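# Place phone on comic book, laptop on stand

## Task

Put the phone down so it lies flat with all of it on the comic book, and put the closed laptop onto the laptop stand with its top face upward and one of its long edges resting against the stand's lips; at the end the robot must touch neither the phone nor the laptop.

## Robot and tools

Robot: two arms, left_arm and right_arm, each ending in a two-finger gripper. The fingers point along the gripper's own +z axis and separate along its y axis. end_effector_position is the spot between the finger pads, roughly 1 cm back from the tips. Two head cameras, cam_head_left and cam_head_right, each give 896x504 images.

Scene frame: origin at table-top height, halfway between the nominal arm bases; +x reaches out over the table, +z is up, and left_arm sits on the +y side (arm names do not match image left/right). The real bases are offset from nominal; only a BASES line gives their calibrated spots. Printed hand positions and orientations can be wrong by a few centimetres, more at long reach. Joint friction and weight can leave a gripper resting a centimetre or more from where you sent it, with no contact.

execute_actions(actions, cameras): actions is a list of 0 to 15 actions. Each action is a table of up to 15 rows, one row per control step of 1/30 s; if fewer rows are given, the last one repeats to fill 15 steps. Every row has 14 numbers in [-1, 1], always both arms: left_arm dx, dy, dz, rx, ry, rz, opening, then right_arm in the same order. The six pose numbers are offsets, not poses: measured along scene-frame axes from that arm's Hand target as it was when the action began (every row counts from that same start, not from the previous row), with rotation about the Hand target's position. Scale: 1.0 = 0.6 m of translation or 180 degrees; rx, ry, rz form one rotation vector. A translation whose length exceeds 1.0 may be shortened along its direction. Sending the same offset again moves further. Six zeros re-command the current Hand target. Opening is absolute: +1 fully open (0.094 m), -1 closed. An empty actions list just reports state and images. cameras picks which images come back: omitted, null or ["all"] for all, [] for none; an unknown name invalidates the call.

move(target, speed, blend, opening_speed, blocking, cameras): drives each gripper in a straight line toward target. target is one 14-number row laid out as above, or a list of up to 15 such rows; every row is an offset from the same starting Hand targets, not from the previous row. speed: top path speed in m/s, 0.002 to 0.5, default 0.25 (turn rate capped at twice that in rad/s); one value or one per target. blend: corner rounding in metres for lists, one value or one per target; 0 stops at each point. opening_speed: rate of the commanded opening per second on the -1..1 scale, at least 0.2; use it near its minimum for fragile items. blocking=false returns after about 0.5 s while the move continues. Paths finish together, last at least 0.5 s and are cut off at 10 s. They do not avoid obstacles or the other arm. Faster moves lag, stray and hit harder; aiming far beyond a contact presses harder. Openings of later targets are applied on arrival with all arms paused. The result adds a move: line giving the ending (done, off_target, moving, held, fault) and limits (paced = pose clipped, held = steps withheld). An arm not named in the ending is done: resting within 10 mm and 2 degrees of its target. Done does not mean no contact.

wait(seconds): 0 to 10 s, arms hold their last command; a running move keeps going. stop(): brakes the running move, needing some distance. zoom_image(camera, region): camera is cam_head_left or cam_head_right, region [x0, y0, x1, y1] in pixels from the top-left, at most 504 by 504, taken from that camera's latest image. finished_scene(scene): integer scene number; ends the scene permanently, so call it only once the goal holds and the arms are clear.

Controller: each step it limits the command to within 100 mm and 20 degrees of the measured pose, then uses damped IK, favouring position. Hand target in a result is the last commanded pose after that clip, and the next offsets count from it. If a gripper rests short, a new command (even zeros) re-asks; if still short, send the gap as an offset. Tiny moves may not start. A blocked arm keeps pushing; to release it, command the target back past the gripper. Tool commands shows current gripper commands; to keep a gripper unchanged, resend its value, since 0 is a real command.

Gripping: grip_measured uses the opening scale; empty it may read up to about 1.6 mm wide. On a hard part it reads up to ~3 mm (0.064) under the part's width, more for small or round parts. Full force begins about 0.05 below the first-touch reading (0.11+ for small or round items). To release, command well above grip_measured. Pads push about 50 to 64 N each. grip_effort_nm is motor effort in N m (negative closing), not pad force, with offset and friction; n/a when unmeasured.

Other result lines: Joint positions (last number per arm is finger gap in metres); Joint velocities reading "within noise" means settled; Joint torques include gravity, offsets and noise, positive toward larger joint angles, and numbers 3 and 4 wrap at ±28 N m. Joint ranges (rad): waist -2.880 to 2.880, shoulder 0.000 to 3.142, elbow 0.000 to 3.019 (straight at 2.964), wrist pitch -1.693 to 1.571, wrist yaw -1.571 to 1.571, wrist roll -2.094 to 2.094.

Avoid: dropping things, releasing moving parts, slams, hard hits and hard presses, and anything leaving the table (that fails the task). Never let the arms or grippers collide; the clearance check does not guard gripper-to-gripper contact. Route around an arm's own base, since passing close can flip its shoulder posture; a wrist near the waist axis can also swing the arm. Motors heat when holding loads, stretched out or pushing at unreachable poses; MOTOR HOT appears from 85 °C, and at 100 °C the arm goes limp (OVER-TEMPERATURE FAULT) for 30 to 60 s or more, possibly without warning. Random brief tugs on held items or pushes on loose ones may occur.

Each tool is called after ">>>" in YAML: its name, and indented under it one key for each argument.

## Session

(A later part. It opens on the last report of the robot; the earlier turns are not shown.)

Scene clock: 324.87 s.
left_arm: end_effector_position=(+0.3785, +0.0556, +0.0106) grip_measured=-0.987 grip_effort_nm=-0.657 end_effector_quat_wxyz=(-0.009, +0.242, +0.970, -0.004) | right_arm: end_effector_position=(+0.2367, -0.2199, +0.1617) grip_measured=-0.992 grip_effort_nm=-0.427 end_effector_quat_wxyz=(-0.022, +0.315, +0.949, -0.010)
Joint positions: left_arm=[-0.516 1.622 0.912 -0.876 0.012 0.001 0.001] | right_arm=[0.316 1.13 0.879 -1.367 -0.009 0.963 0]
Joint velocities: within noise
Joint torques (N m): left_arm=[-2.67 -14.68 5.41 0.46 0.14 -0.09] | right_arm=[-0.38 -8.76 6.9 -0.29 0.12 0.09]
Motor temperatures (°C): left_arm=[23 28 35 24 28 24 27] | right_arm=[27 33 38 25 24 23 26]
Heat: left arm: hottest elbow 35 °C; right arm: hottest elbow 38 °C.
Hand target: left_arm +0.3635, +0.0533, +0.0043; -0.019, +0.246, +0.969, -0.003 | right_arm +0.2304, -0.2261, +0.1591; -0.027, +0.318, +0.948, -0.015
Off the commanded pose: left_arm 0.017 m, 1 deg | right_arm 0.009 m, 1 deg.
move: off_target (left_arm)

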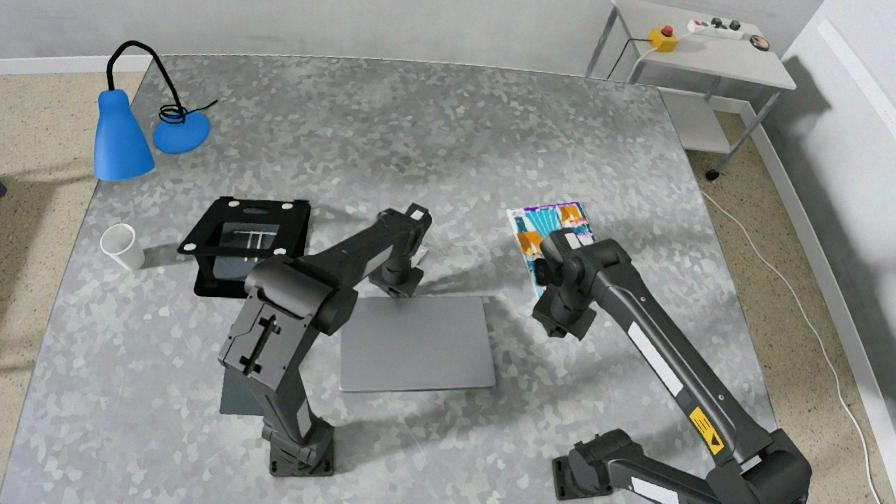

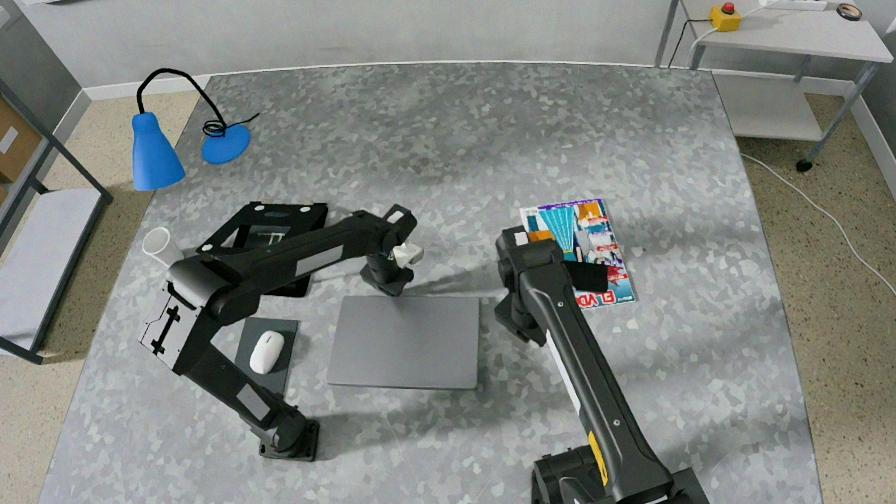

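>>> move:
  target: [-0.08,0,0,0,0,0,-1,0,0,0,0,0,0,-1]
  speed: 0.1
  cameras: []

>>> move:
  target:
    - [0.08,0,0,0,0,0,-1,0,0,0,0,0,0,-1]
    - [0.08,0,0.35,0,0,0,-1,0,0,0,0,0,0,-1]
    - [0.25,0.66,0.37,0,0,0,-1,0,0,0,0,0,0,-1]

>>> zoom_image:
  camera: "cam_head_left"
  region: [90, 150, 490, 420]

>>> zoom_image:
  camera: "cam_head_right"
  region: [90, 150, 490, 420]

Scene clock: 330.13 s.
left_arm: end_effector_position=(+0.3330, +0.0565, +0.0101) grip_measured=-0.987 grip_effort_nm=-0.657 end_effector_quat_wxyz=(-0.007, +0.239, +0.971, -0.002) | right_arm: end_effector_position=(+0.2367, -0.2199, +0.1617) grip_measured=-0.992 grip_effort_nm=-0.432 end_effector_quat_wxyz=(-0.022, +0.315, +0.949, -0.010)
Joint positions: left_arm=[-0.576 1.53 0.796 -0.849 0.008 -0.064 0.001] | right_arm=[0.316 1.13 0.879 -1.367 -0.009 0.963 0]
Joint velocities: within noise
Joint torques (N m): left_arm=[-3.02 -12.45 5.35 0.24 0.38 -0.11] | right_arm=[-0.38 -8.88 6.91 -0.31 0.13 0.09]
Motor temperatures (°C): left_arm=[23 28 35 24 28 24 27] | right_arm=[27 33 38 25 24 23 26]
Heat: left arm: hottest elbow 35 °C; right arm: hottest elbow 38 °C.
Hand target: left_arm +0.3155, +0.0533, +0.0043; -0.019, +0.246, +0.969, -0.003 | right_arm +0.2304, -0.2261, +0.1591; -0.027, +0.318, +0.948, -0.015
Off the commanded pose: left_arm 0.019 m, 2 deg | right_arm 0.009 m, 1 deg.
move: off_target (left_arm)
No camera images: "cameras" was empty.

Scene clock: 333.97 s.
left_arm: end_effector_position=(+0.4482, +0.4395, +0.2059) grip_measured=-0.987 grip_effort_nm=-0.657 end_effector_quat_wxyz=(-0.038, +0.245, +0.969, -0.017) | right_arm: end_effector_position=(+0.2367, -0.2199, +0.1617) grip_measured=-0.992 grip_effort_nm=-0.427 end_effector_quat_wxyz=(-0.022, +0.315, +0.949, -0.010)
Joint positions: left_arm=[0.404 1.607 1.461 -1.505 -0.022 0.927 0.001] | right_arm=[0.316 1.13 0.879 -1.367 -0.009 0.962 0]
Joint velocities: within noise
Joint torques (N m): left_arm=[-0.91 -14.86 16.65 -0.43 0.16 0.03] | right_arm=[-0.32 -8.88 6.87 -0.31 0.12 0.1]
Motor temperatures (°C): left_arm=[23 28 35 24 27 24 27] | right_arm=[27 33 38 25 24 23 26]
Heat: left arm: hottest elbow 35 °C; right arm: hottest elbow 38 °C.
Hand target: left_arm +0.4655, +0.4492, +0.2262; -0.019, +0.247, +0.969, -0.004 | right_arm +0.2304, -0.2261, +0.1591; -0.027, +0.318, +0.948, -0.015
Off the commanded pose: left_arm 0.028 m, 3 deg | right_arm 0.009 m, 1 deg.
move: off_target (left_arm)

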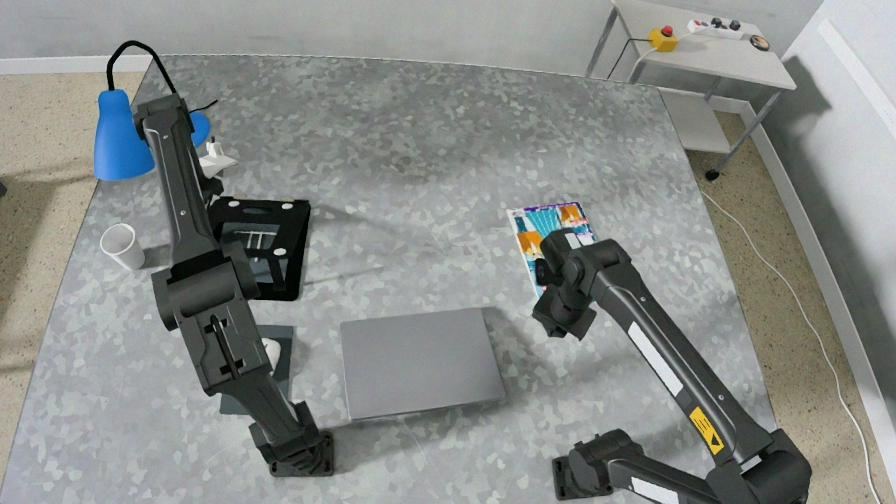

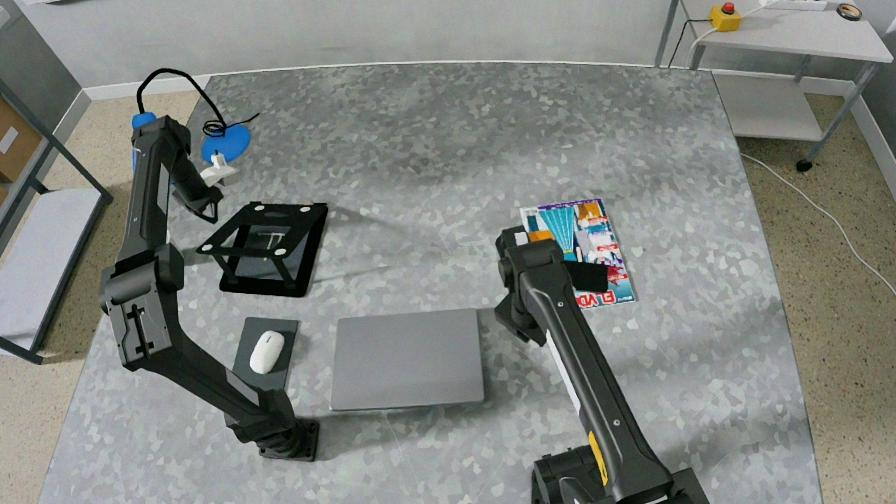

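Scaled by 1.260.

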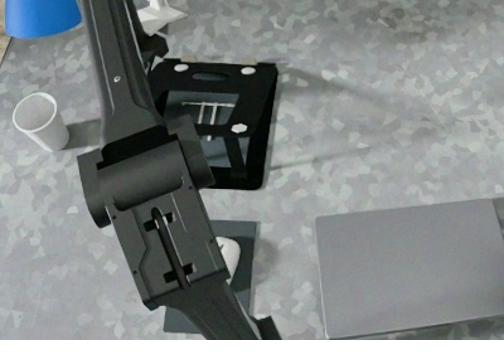

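Scaled by 1.260.

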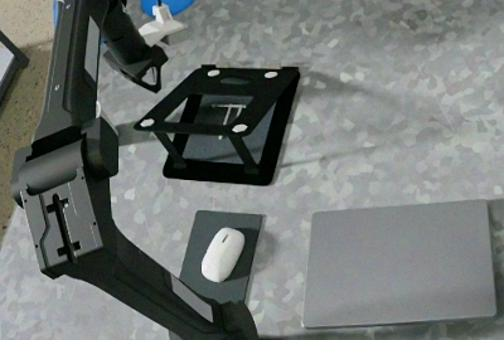

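>>> move:
  target:
    - [0.0,-0.157,0.0,0,0,0,-1,0,0,0,0,0,0,-1]
    - [0.0,-0.157,-0.1,0,0,0,-1,0,0,0,0,0,0,-1]

>>> zoom_image:
  camera: "cam_head_left"
  region: [150, 150, 400, 320]

>>> zoom_image:
  camera: "cam_head_right"
  region: [150, 150, 400, 320]

Scene clock: 343.03 s.
left_arm: end_effector_position=(+0.4649, +0.3552, +0.1708) grip_measured=-0.987 grip_effort_nm=-0.657 end_effector_quat_wxyz=(-0.019, +0.250, +0.968, -0.005) | right_arm: end_effector_position=(+0.2367, -0.2199, +0.1617) grip_measured=-0.992 grip_effort_nm=-0.432 end_effector_quat_wxyz=(-0.022, +0.315, +0.949, -0.010)
Joint positions: left_arm=[0.222 1.564 1.318 -1.362 -0.01 0.756 0.001] | right_arm=[0.316 1.13 0.879 -1.367 -0.009 0.962 0]
Joint velocities: within noise
Joint torques (N m): left_arm=[-1.67 -14.33 9.4 0.58 -0.07 -0.07] | right_arm=[-0.21 -8.88 6.89 -0.28 0.12 0.09]
Motor temperatures (°C): left_arm=[23 29 35 24 27 24 27] | right_arm=[27 32 38 25 24 23 26]
Heat: left arm: hottest elbow 35 °C; right arm: hottest elbow 38 °C.
Hand target: left_arm +0.4656, +0.3551, +0.1662; -0.019, +0.247, +0.969, -0.003 | right_arm +0.2304, -0.2261, +0.1591; -0.027, +0.318, +0.948, -0.015
Off the commanded pose: left_arm 0.005 m, 0 deg | right_arm 0.009 m, 1 deg.
move: done

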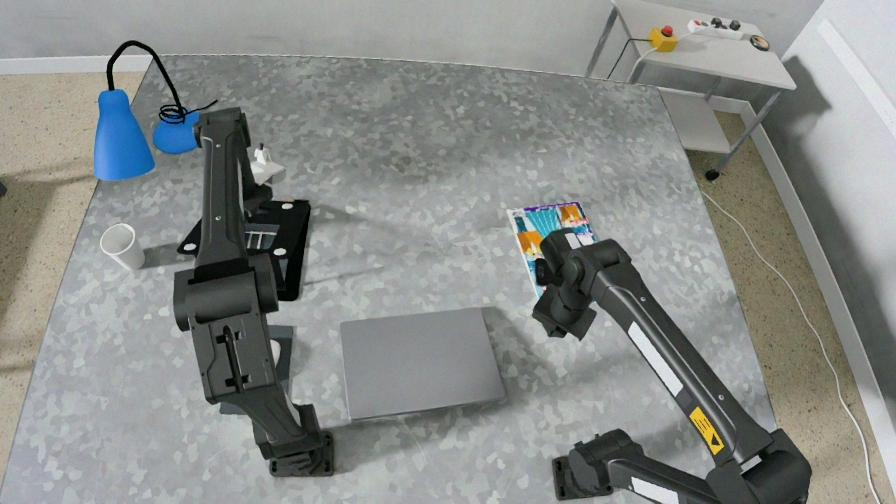

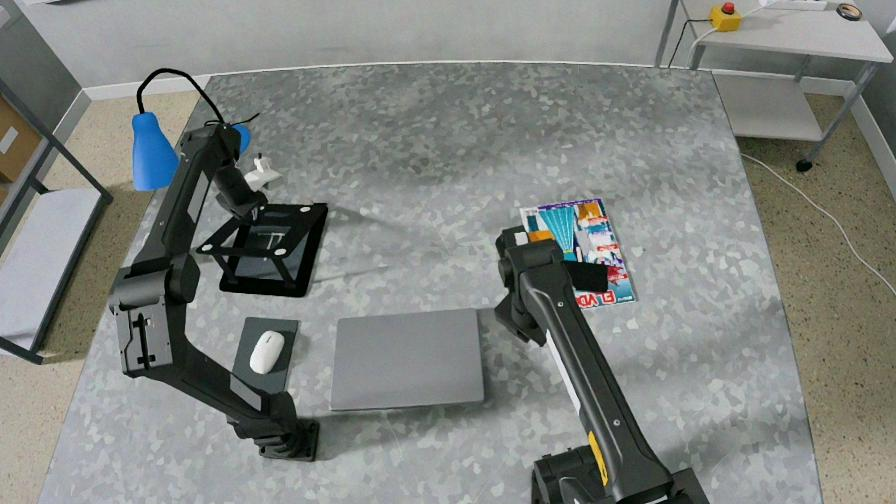

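Scaled by 2.016.

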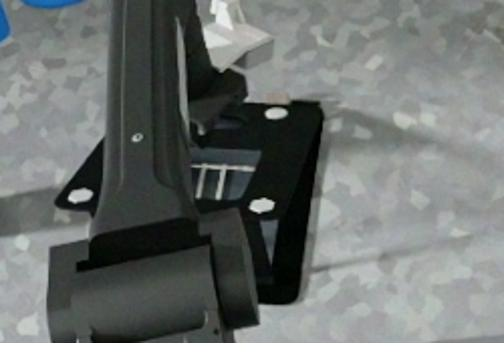

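Scaled by 2.016.

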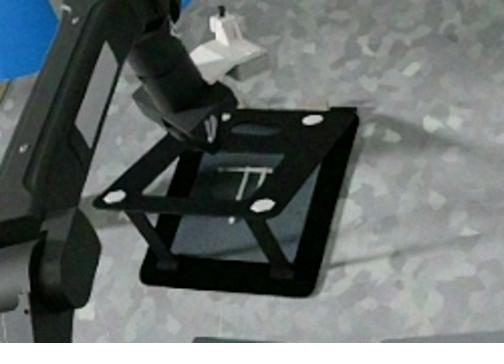

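>>> move:
  target: [0.0,0,-0.125,0,0,0,-1,0,0,0,0,0,0,-1]
  speed: 0.08

>>> zoom_image:
  camera: "cam_head_left"
  region: [150, 150, 400, 320]

>>> zoom_image:
  camera: "cam_head_right"
  region: [150, 150, 400, 320]

Scene clock: 347.33 s.
left_arm: end_effector_position=(+0.4661, +0.3555, +0.0976) grip_measured=-0.987 grip_effort_nm=-0.657 end_effector_quat_wxyz=(-0.017, +0.250, +0.968, -0.004) | right_arm: end_effector_position=(+0.2367, -0.2199, +0.1617) grip_measured=-0.992 grip_effort_nm=-0.427 end_effector_quat_wxyz=(-0.022, +0.315, +0.949, -0.010)
Joint positions: left_arm=[0.222 1.629 1.193 -1.168 -0.01 0.755 0.001] | right_arm=[0.316 1.13 0.879 -1.367 -0.009 0.962 0]
Joint velocities: within noise
Joint torques (N m): left_arm=[-1.73 -14.21 8.59 0.79 -0.1 -0.02] | right_arm=[-0.26 -8.82 6.91 -0.32 0.13 0.1]
Motor temperatures (°C): left_arm=[23 29 35 24 27 24 27] | right_arm=[27 32 37 25 24 23 26]
Heat: left arm: hottest elbow 35 °C; right arm: hottest elbow 37 °C.
Hand target: left_arm +0.4656, +0.3551, +0.0912; -0.019, +0.246, +0.969, -0.003 | right_arm +0.2304, -0.2261, +0.1591; -0.027, +0.318, +0.948, -0.015
Off the commanded pose: left_arm 0.006 m, 0 deg | right_arm 0.009 m, 1 deg.
move: done

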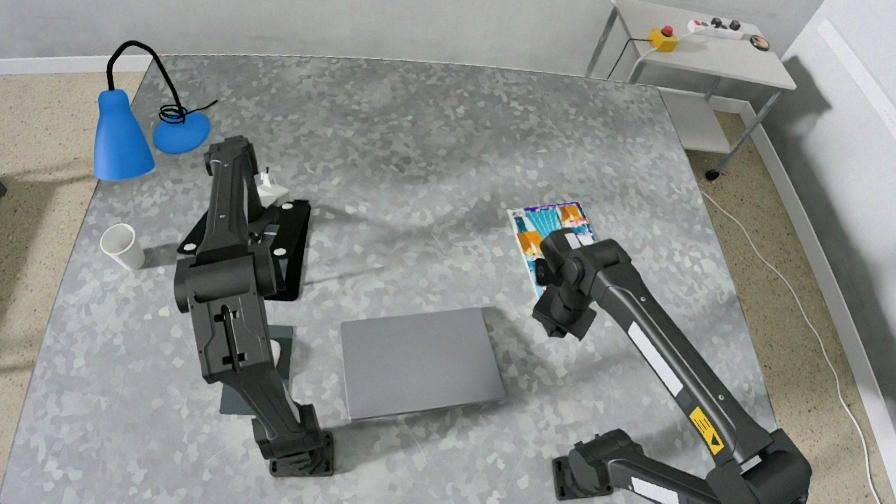

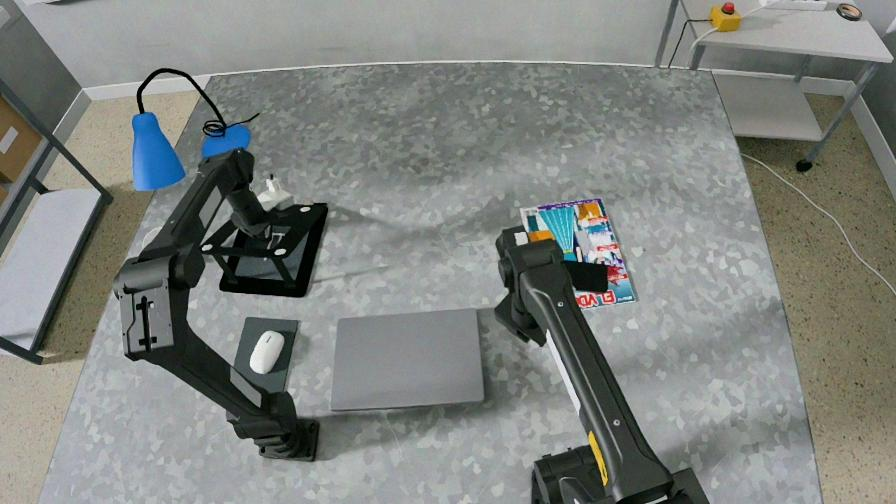

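Scaled by 2.016.

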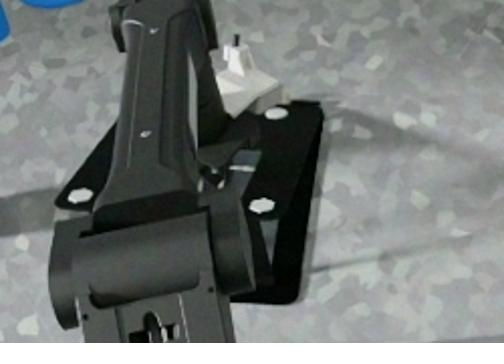

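Scaled by 2.016.

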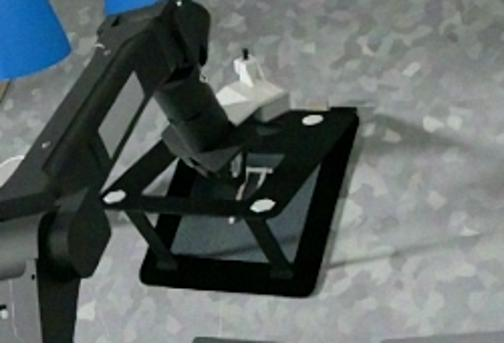

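>>> move:
  target:
    - [0.045,0,0,0,0,0,-1,0,0,0,0,0,0,-1]
    - [0.045,0,-0.055,0,0,0,-1,0,0,0,0,0,0,-1]
    - [0.045,-0.26,-0.055,0,0,0,-1,0,0,0,0,0,0,-1]
  speed: 0.07

>>> zoom_image:
  camera: "cam_head_right"
  region: [150, 150, 400, 320]

Scene clock: 354.30 s.
left_arm: end_effector_position=(+0.4924, +0.2151, +0.0548) grip_measured=-0.987 grip_effort_nm=-0.657 end_effector_quat_wxyz=(-0.028, +0.235, +0.972, +0.000) | right_arm: end_effector_position=(+0.2367, -0.2199, +0.1617) grip_measured=-0.992 grip_effort_nm=-0.437 end_effector_quat_wxyz=(-0.022, +0.315, +0.949, -0.010)
Joint positions: left_arm=[-0.091 1.725 1.193 -1.094 -0.01 0.412 0.001] | right_arm=[0.316 1.13 0.879 -1.367 -0.009 0.962 0]
Joint velocities: within noise
Joint torques (N m): left_arm=[-4.25 -17.44 8.58 0.61 0.36 -0.01] | right_arm=[-0.38 -8.88 6.91 -0.27 0.12 0.09]
Motor temperatures (°C): left_arm=[23 28 35 24 27 24 27] | right_arm=[27 32 37 25 24 23 26]
Heat: left arm: hottest elbow 35 °C; right arm: hottest elbow 37 °C.
Hand target: left_arm +0.4925, +0.1990, +0.0583; -0.019, +0.247, +0.969, -0.004 | right_arm +0.2304, -0.2261, +0.1591; -0.027, +0.318, +0.948, -0.015
Off the commanded pose: left_arm 0.016 m, 2 deg | right_arm 0.009 m, 1 deg.
move: off_target (left_arm)

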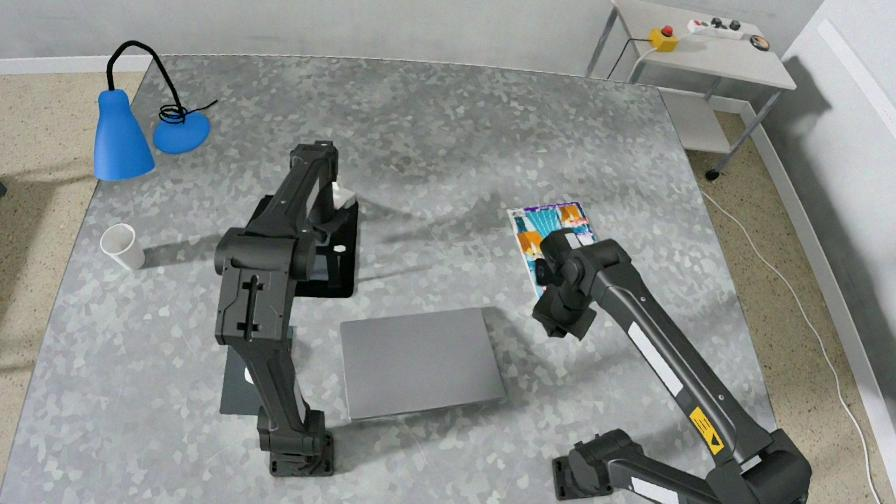

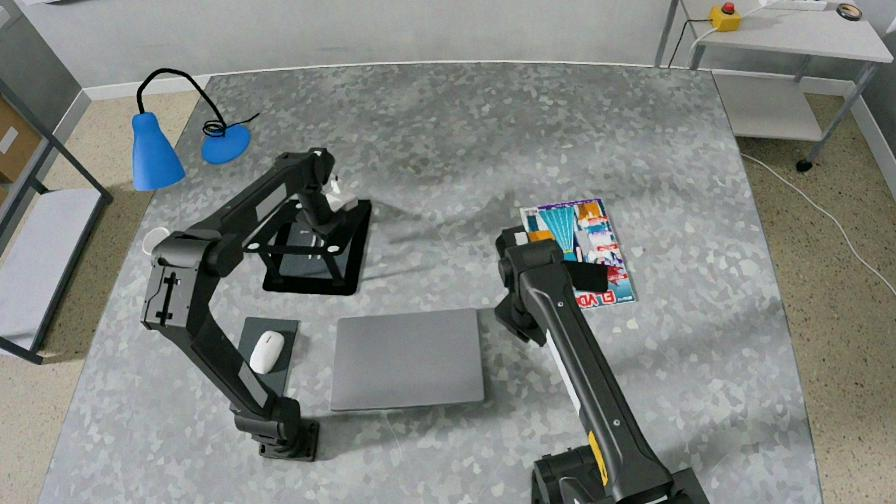

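Scaled by 2.016.

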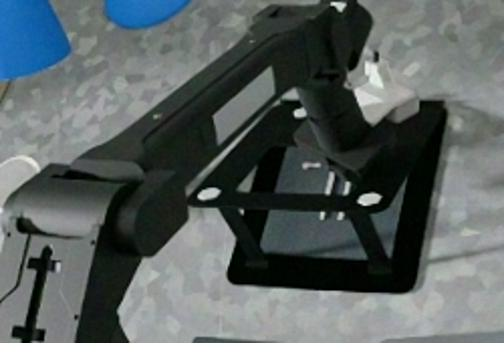

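Works beautifully. Continue ~0.17.

>>> move:
  target: [0,-0.29,0,0,0,0,-1,0,0,0,0,0,0,-1]
  speed: 0.08

>>> zoom_image:
  camera: "cam_head_right"
  region: [200, 150, 500, 420]

Scene clock: 358.47 s.
left_arm: end_effector_position=(+0.4778, +0.0500, +0.0507) grip_measured=-0.987 grip_effort_nm=-0.657 end_effector_quat_wxyz=(-0.033, +0.234, +0.972, +0.004) | right_arm: end_effector_position=(+0.2367, -0.2199, +0.1617) grip_measured=-0.992 grip_effort_nm=-0.432 end_effector_quat_wxyz=(-0.022, +0.315, +0.949, -0.010)
Joint positions: left_arm=[-0.433 1.792 1.274 -1.119 0.004 0.069 0.001] | right_arm=[0.316 1.13 0.879 -1.367 -0.009 0.962 0]
Joint velocities: within noise
Joint torques (N m): left_arm=[-4.13 -16.03 14.41 0.08 0.41 0] | right_arm=[-0.38 -8.82 6.87 -0.31 0.12 0.09]
Motor temperatures (°C): left_arm=[23 28 35 24 27 24 27] | right_arm=[27 32 37 25 24 23 26]
Heat: left arm: hottest elbow 35 °C; right arm: hottest elbow 37 °C.
Hand target: left_arm +0.4925, +0.0250, +0.0582; -0.019, +0.247, +0.969, -0.004 | right_arm +0.2304, -0.2261, +0.1591; -0.027, +0.318, +0.948, -0.015
Off the commanded pose: left_arm 0.030 m, 2 deg | right_arm 0.009 m, 1 deg.
move: off_target (left_arm)

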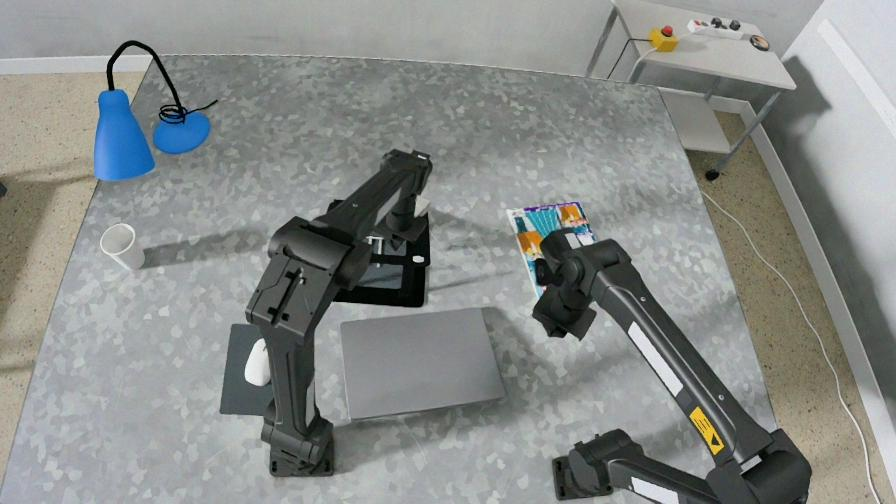

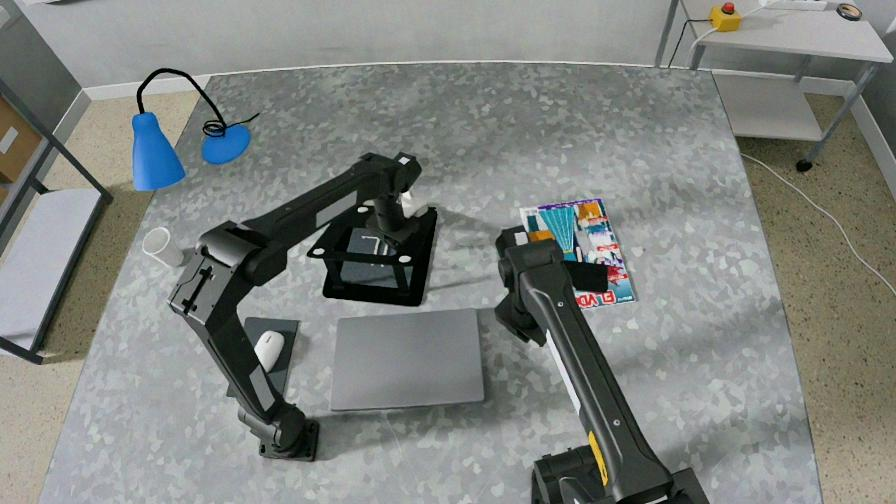

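Scaled by 1.680.

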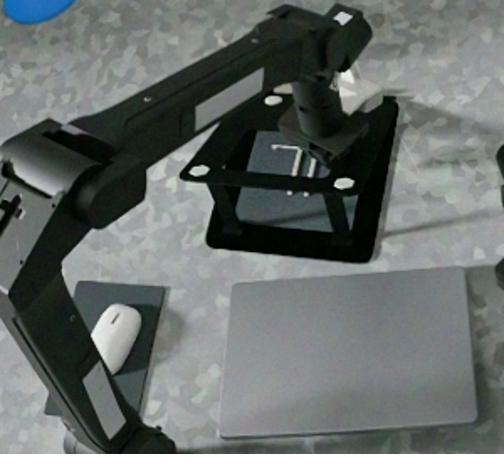

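>>> move:
  target: [0,-0.12,0,0,0,0,-1,0,0,0,0,0,0,-1]
  speed: 0.08
  cameras: []

>>> move:
  target:
    - [0,0.08,0,0,0,0,-1,0,0,0,0,0,0,-1]
    - [0,0.08,0.4,0,0,0,-1,0,0,0,0,0,0,-1]
    - [-0.1,0.45,0.4,0,0,0,-1,0,0,0,0,0,0,-1]

>>> zoom_image:
  camera: "cam_head_left"
  region: [250, 170, 550, 440]

>>> zoom_image:
  camera: "cam_head_right"
  region: [250, 170, 550, 440]

Scene clock: 364.40 s.
left_arm: end_effector_position=(+0.4791, -0.0185, +0.0486) grip_measured=-0.987 grip_effort_nm=-0.657 end_effector_quat_wxyz=(-0.036, +0.235, +0.971, +0.006) | right_arm: end_effector_position=(+0.2367, -0.2199, +0.1617) grip_measured=-0.992 grip_effort_nm=-0.432 end_effector_quat_wxyz=(-0.022, +0.315, +0.949, -0.010)
Joint positions: left_arm=[-0.552 1.872 1.387 -1.159 0.009 -0.05 0.001] | right_arm=[0.316 1.13 0.879 -1.367 -0.009 0.962 0]
Joint velocities: within noise
Joint torques (N m): left_arm=[-3.31 -17.03 15.06 0.1 0.38 -0.09] | right_arm=[-0.26 -8.88 6.9 -0.31 0.12 0.09]
Motor temperatures (°C): left_arm=[23 28 36 24 27 24 27] | right_arm=[27 32 37 25 24 23 26]
Heat: left arm: hottest elbow 36 °C; right arm: hottest elbow 37 °C.
Hand target: left_arm +0.4925, -0.0471, +0.0582; -0.019, +0.247, +0.969, -0.004 | right_arm +0.2304, -0.2261, +0.1591; -0.027, +0.318, +0.948, -0.015
Off the commanded pose: left_arm 0.033 m, 3 deg | right_arm 0.009 m, 1 deg.
move: off_target (left_arm)
No camera images: "cameras" was empty.

Scene clock: 367.70 s.
left_arm: end_effector_position=(+0.4399, +0.2192, +0.2946) grip_measured=-0.987 grip_effort_nm=-0.652 end_effector_quat_wxyz=(-0.017, +0.246, +0.969, -0.002) | right_arm: end_effector_position=(+0.2367, -0.2199, +0.1617) grip_measured=-0.992 grip_effort_nm=-0.432 end_effector_quat_wxyz=(-0.022, +0.315, +0.949, -0.010)
Joint positions: left_arm=[-0.086 1.433 1.499 -1.671 -0.002 0.441 0.001] | right_arm=[0.316 1.13 0.879 -1.367 -0.009 0.962 0]
Joint velocities: within noise
Joint torques (N m): left_arm=[-1.61 -14.51 9.31 -0.05 0.05 0.05] | right_arm=[-0.44 -8.88 6.9 -0.31 0.13 0.09]
Motor temperatures (°C): left_arm=[23 28 36 24 27 24 27] | right_arm=[27 32 37 25 24 23 26]
Heat: left arm: hottest elbow 36 °C; right arm: hottest elbow 37 °C.
Hand target: left_arm +0.4325, +0.2229, +0.2983; -0.019, +0.247, +0.969, -0.003 | right_arm +0.2304, -0.2261, +0.1591; -0.027, +0.318, +0.948, -0.015
Off the commanded pose: left_arm 0.009 m, 0 deg | right_arm 0.009 m, 1 deg.
joint sent to its limit (left arm) — joint 4 (wrist pitch), lower limit. The joint targets still meet the commanded pose.
move: done

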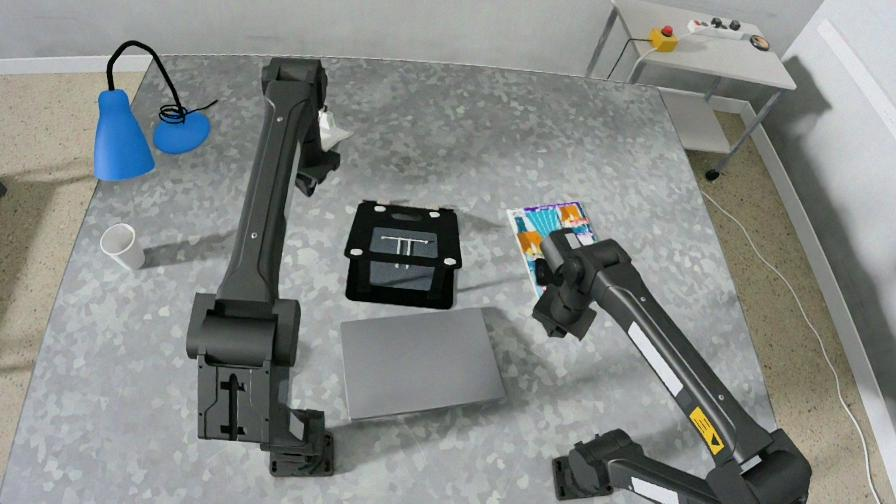

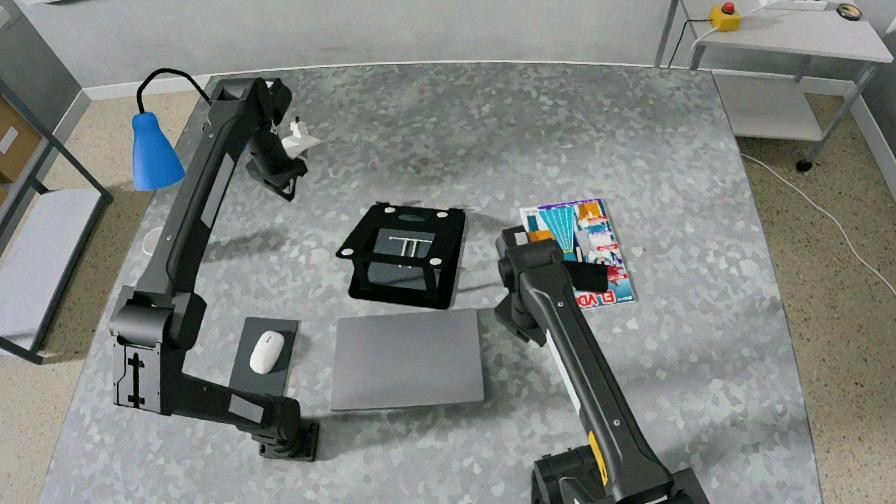

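Scaled by 1.680.

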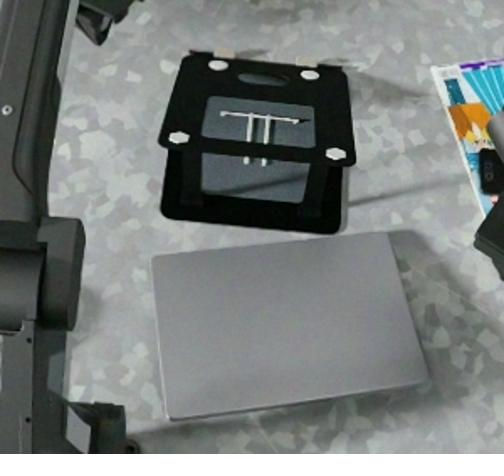

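Scaled by 1.680.

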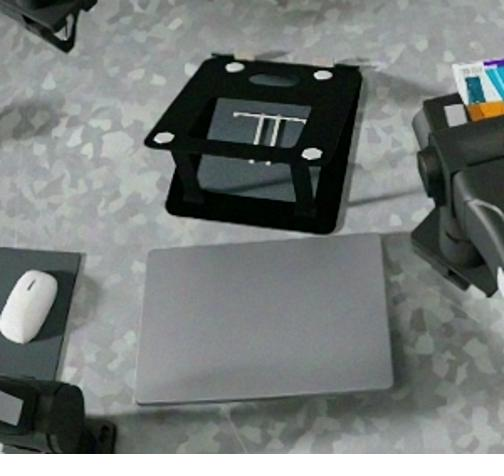

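>>> move:
  target:
    - [-0.28,0.05,-0.2,0,0,-0.339,1,0.03,0,0.0,0,0,0.35,1]
    - [-0.28,0.05,-0.2,0,0,-0.339,1,0.03,0,0.0,0,0,0.70,1]

>>> move:
  target: [0,0,0,-0.067,0,0,1,0,0,0.0,0.067,0,0,1]

Scene clock: 380.97 s.
left_arm: end_effector_position=(+0.2657, +0.2498, +0.1796) grip_measured=+0.998 grip_effort_nm=0.129 end_effector_quat_wxyz=(-0.024, +0.707, +0.707, +0.003) | right_arm: end_effector_position=(+0.2511, -0.2264, +0.1601) grip_measured=+0.999 grip_effort_nm=0.061 end_effector_quat_wxyz=(+0.005, +0.696, -0.717, +0.029)
Joint positions: left_arm=[-0.025 0.972 0.824 -1.452 -0.039 1.574 0.094] | right_arm=[0.318 1.12 0.867 -1.302 0.057 -1.218 0.094]
Joint velocities: within noise
Joint torques (N m): left_arm=[-0.44 -7 9.16 0.77 0.15 0.14] | right_arm=[0.67 -9.47 7.08 0.5 -0.07 0.1]
Motor temperatures (°C): left_arm=[23 28 35 24 27 24 27] | right_arm=[27 32 37 25 24 23 26]
Heat: left arm: hottest elbow 35 °C; right arm: hottest elbow 37 °C.
Hand target: left_arm +0.2645, +0.2529, +0.1783; -0.018, +0.704, +0.710, +0.007 | right_arm +0.2484, -0.2261, +0.1590; -0.001, +0.700, -0.713, +0.031
Off the commanded pose: left_arm 0.004 m, 1 deg | right_arm 0.003 m, 1 deg.
move: done

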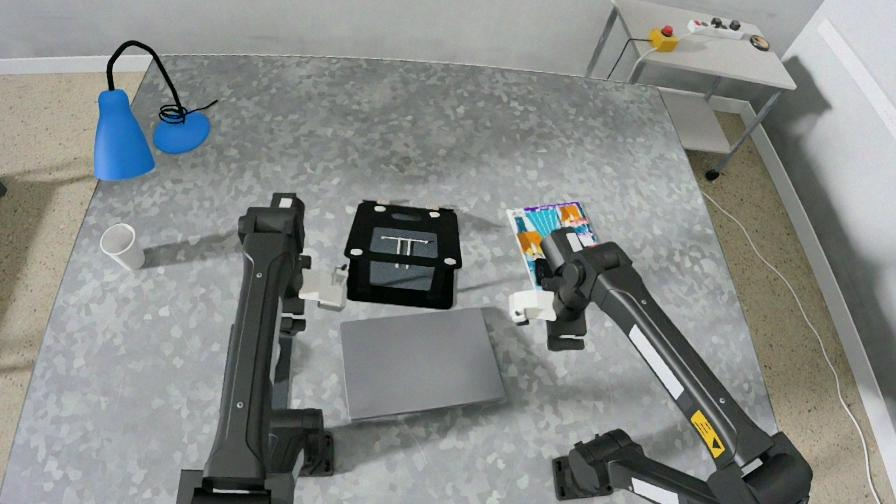

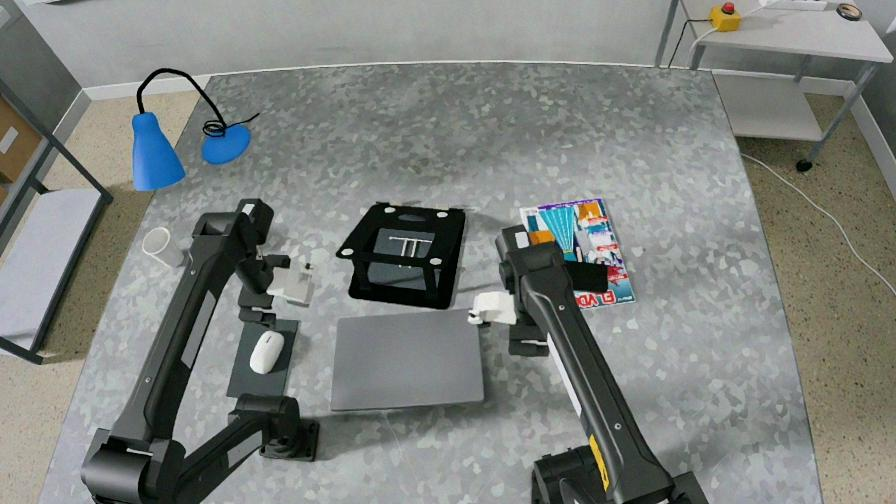

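Scene clock: 382.27 s.
left_arm: end_effector_position=(+0.2674, +0.2503, +0.1819) grip_measured=+0.998 grip_effort_nm=0.125 end_effector_quat_wxyz=(+0.059, +0.705, +0.704, -0.061) | right_arm: end_effector_position=(+0.2496, -0.2224, +0.1610) grip_measured=+0.999 grip_effort_nm=0.061 end_effector_quat_wxyz=(-0.069, +0.698, -0.712, -0.046)
Joint positions: left_arm=[0.126 0.972 0.824 -1.452 0.167 1.73 0.094] | right_arm=[0.21 1.08 0.836 -1.258 -0.152 -1.331 0.094]
Joint velocities: within noise
Joint torques (N m): left_arm=[0.03 -5.71 9.59 -0.09 0.3 0.13] | right_arm=[-0.38 -8.41 7.15 0.59 -0.2 0.11]
Motor temperatures (°C): left_arm=[23 28 35 24 27 24 27] | right_arm=[27 32 36 25 24 23 25]
Heat: left arm: hottest elbow 35 °C; right arm: hottest elbow 36 °C.
Hand target: left_arm +0.2645, +0.2529, +0.1783; +0.056, +0.702, +0.706, -0.068 | right_arm +0.2485, -0.2262, +0.1591; -0.075, +0.696, -0.713, -0.044
Off the commanded pose: left_arm 0.005 m, 1 deg | right_arm 0.004 m, 1 deg.
move: done

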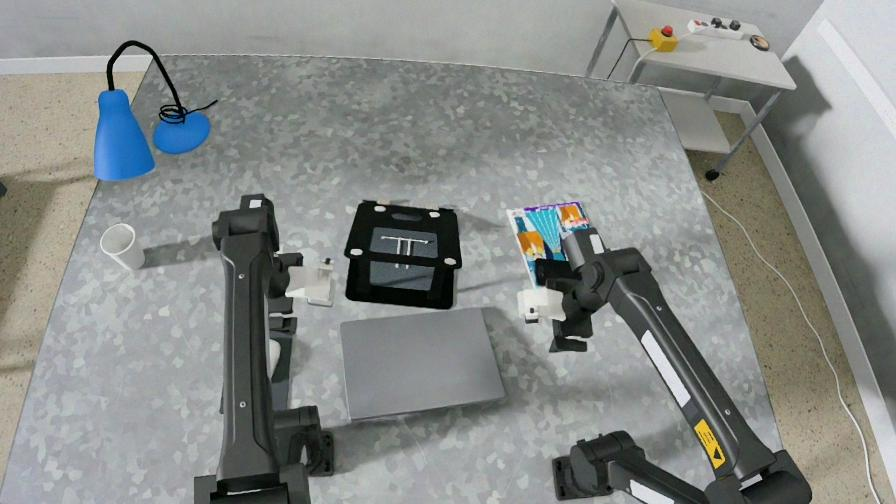

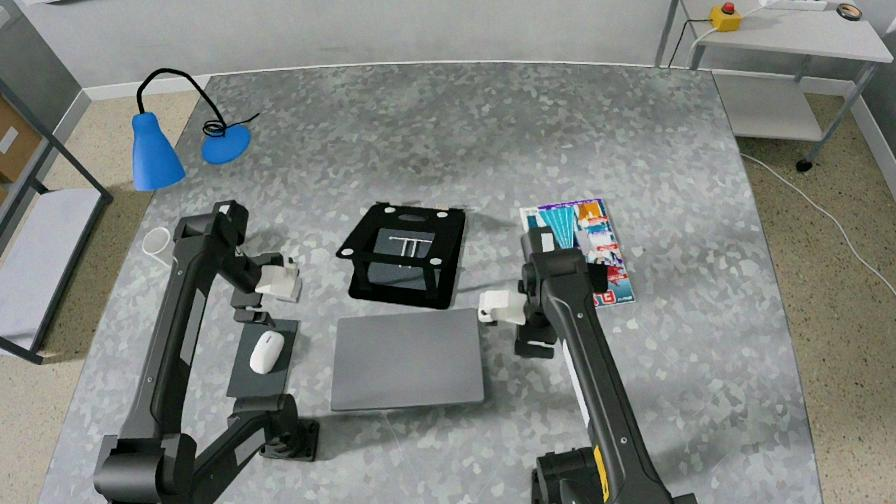

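>>> move:
  target:
    - [-0.065,-0.07,0,0,0,0,1,-0.02,0.04,0,0,0,0,1]
    - [-0.065,-0.07,-0.288,0,0,0,1,-0.02,0.04,-0.255,0,0,0,1]
  speed: 0.15

>>> zoom_image:
  camera: "cam_head_left"
  region: [250, 230, 600, 450]

>>> zoom_image:
  camera: "cam_head_right"
  region: [230, 230, 580, 450]

Scene clock: 388.63 s.
left_arm: end_effector_position=(+0.2275, +0.2139, +0.0108) grip_measured=+0.998 grip_effort_nm=0.129 end_effector_quat_wxyz=(+0.059, +0.701, +0.708, -0.065) | right_arm: end_effector_position=(+0.2401, -0.2047, +0.0138) grip_measured=+0.999 grip_effort_nm=0.061 end_effector_quat_wxyz=(-0.080, +0.694, -0.714, -0.042)
Joint positions: left_arm=[-0.02 1.082 0.393 -0.891 0.176 1.57 0.094] | right_arm=[0.279 1.282 0.546 -0.731 -0.148 -1.25 0.094]
Joint velocities: within noise
Joint torques (N m): left_arm=[-3.43 -3.72 7.51 0.92 0.11 -0.11] | right_arm=[1.49 -6.89 5.6 0.87 -0.06 0.23]
Motor temperatures (°C): left_arm=[23 28 35 24 27 24 27] | right_arm=[27 32 36 25 24 23 25]
Heat: left arm: hottest elbow 35 °C; right arm: hottest elbow 36 °C.
Hand target: left_arm +0.2255, +0.2109, +0.0055; +0.056, +0.702, +0.706, -0.068 | right_arm +0.2365, -0.2021, +0.0062; -0.075, +0.696, -0.713, -0.044
Off the commanded pose: left_arm 0.006 m, 1 deg | right_arm 0.009 m, 1 deg.
move: done

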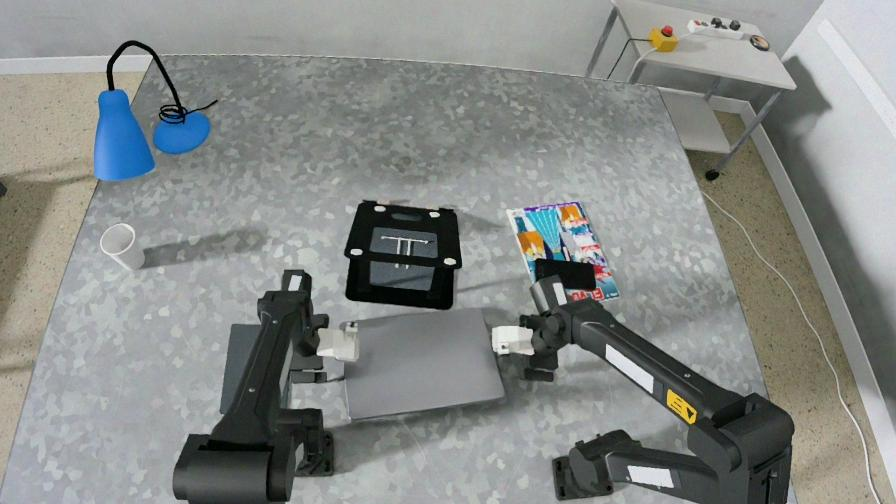

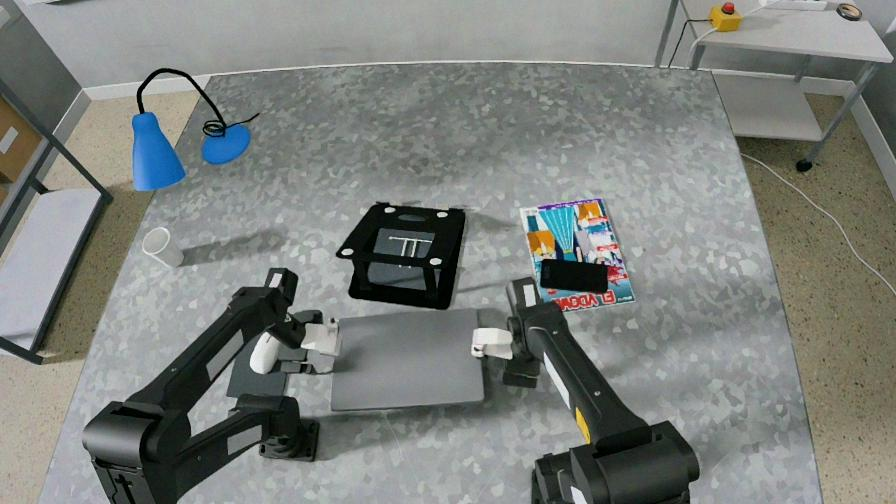

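Scaled by 1.440.

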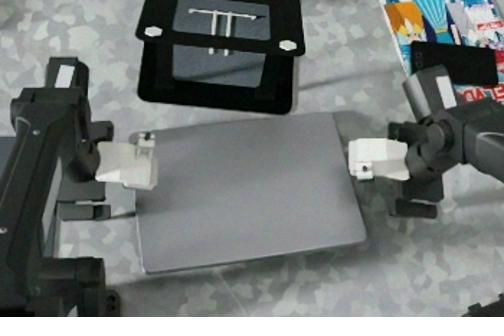

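Scaled by 1.440.

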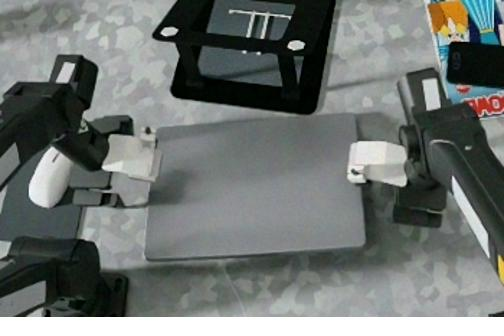

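>>> move:
  target: [0,-0.09,0,0,0,0,1,0.0,0.12,-0.005,0,0,0,1]
  speed: 0.06

>>> zoom_image:
  camera: "cam_head_left"
  region: [250, 230, 600, 450]

>>> zoom_image:
  camera: "cam_head_right"
  region: [230, 230, 580, 450]

Scene clock: 394.33 s.
left_arm: end_effector_position=(+0.2301, +0.1772, +0.0096) grip_measured=+0.998 grip_effort_nm=0.115 end_effector_quat_wxyz=(+0.051, +0.686, +0.725, -0.045) | right_arm: end_effector_position=(+0.2306, -0.1580, +0.0130) grip_measured=+0.999 grip_effort_nm=0.061 end_effector_quat_wxyz=(-0.070, +0.708, -0.703, -0.027)
Joint positions: left_arm=[-0.237 1.083 0.393 -0.841 0.131 1.305 0.094] | right_arm=[0.47 1.308 0.568 -0.713 -0.094 -1.096 0.094]
Joint velocities: within noise
Joint torques (N m): left_arm=[-5.42 -2.9 8.34 0.88 1.74 -0.04] | right_arm=[4.19 -3.49 8.47 1.66 -1.07 0.91]
Motor temperatures (°C): left_arm=[23 28 35 24 27 24 27] | right_arm=[27 32 36 25 24 23 25]
Heat: left arm: hottest elbow 35 °C; right arm: hottest elbow 36 °C.
Hand target: left_arm +0.2255, +0.1570, +0.0055; +0.056, +0.702, +0.706, -0.068 | right_arm +0.2365, -0.1301, +0.0032; -0.075, +0.696, -0.713, -0.044
Off the commanded pose: left_arm 0.021 m, 4 deg | right_arm 0.030 m, 3 deg.
move: off_target (left_arm, right_arm)

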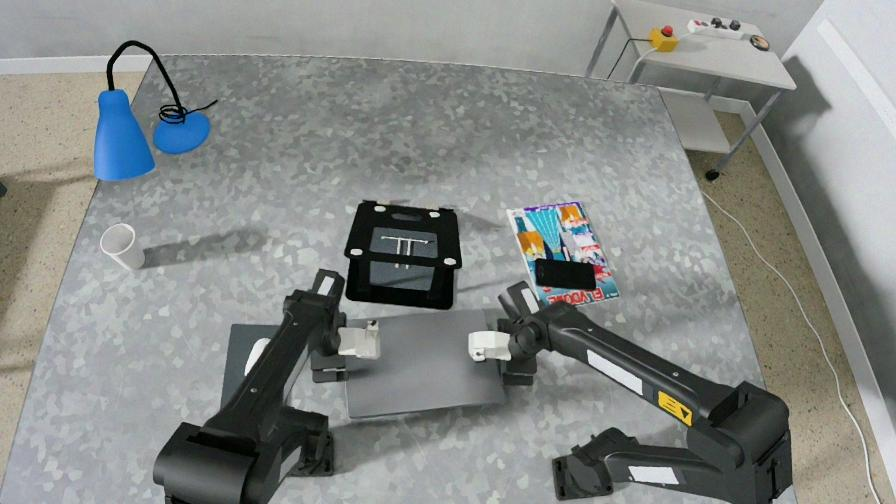

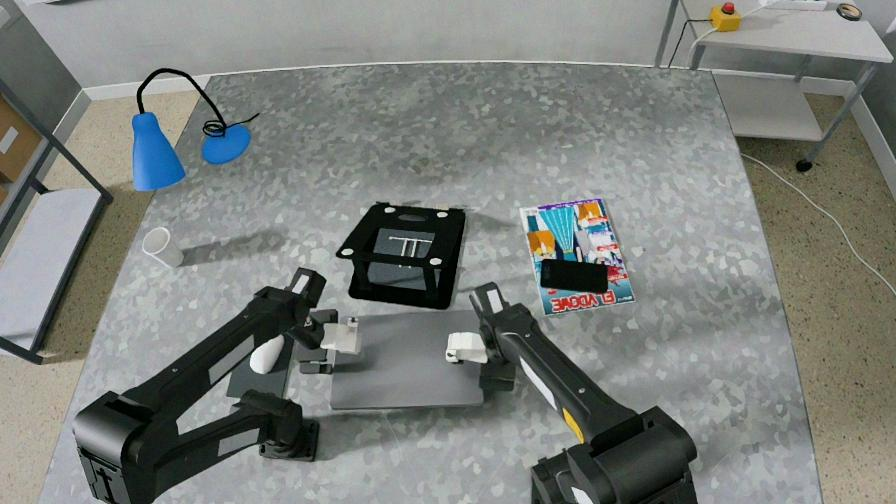

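Scaled by 1.440.

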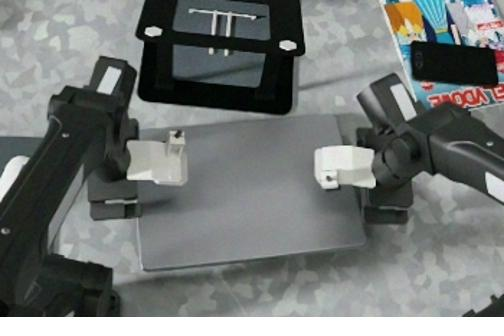

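Scaled by 1.440.

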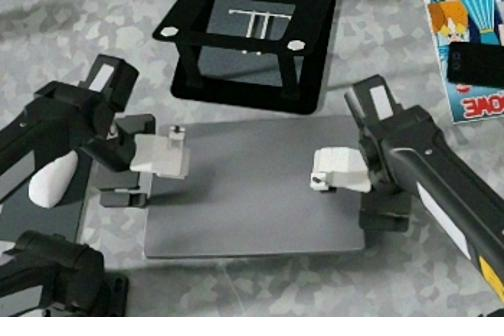

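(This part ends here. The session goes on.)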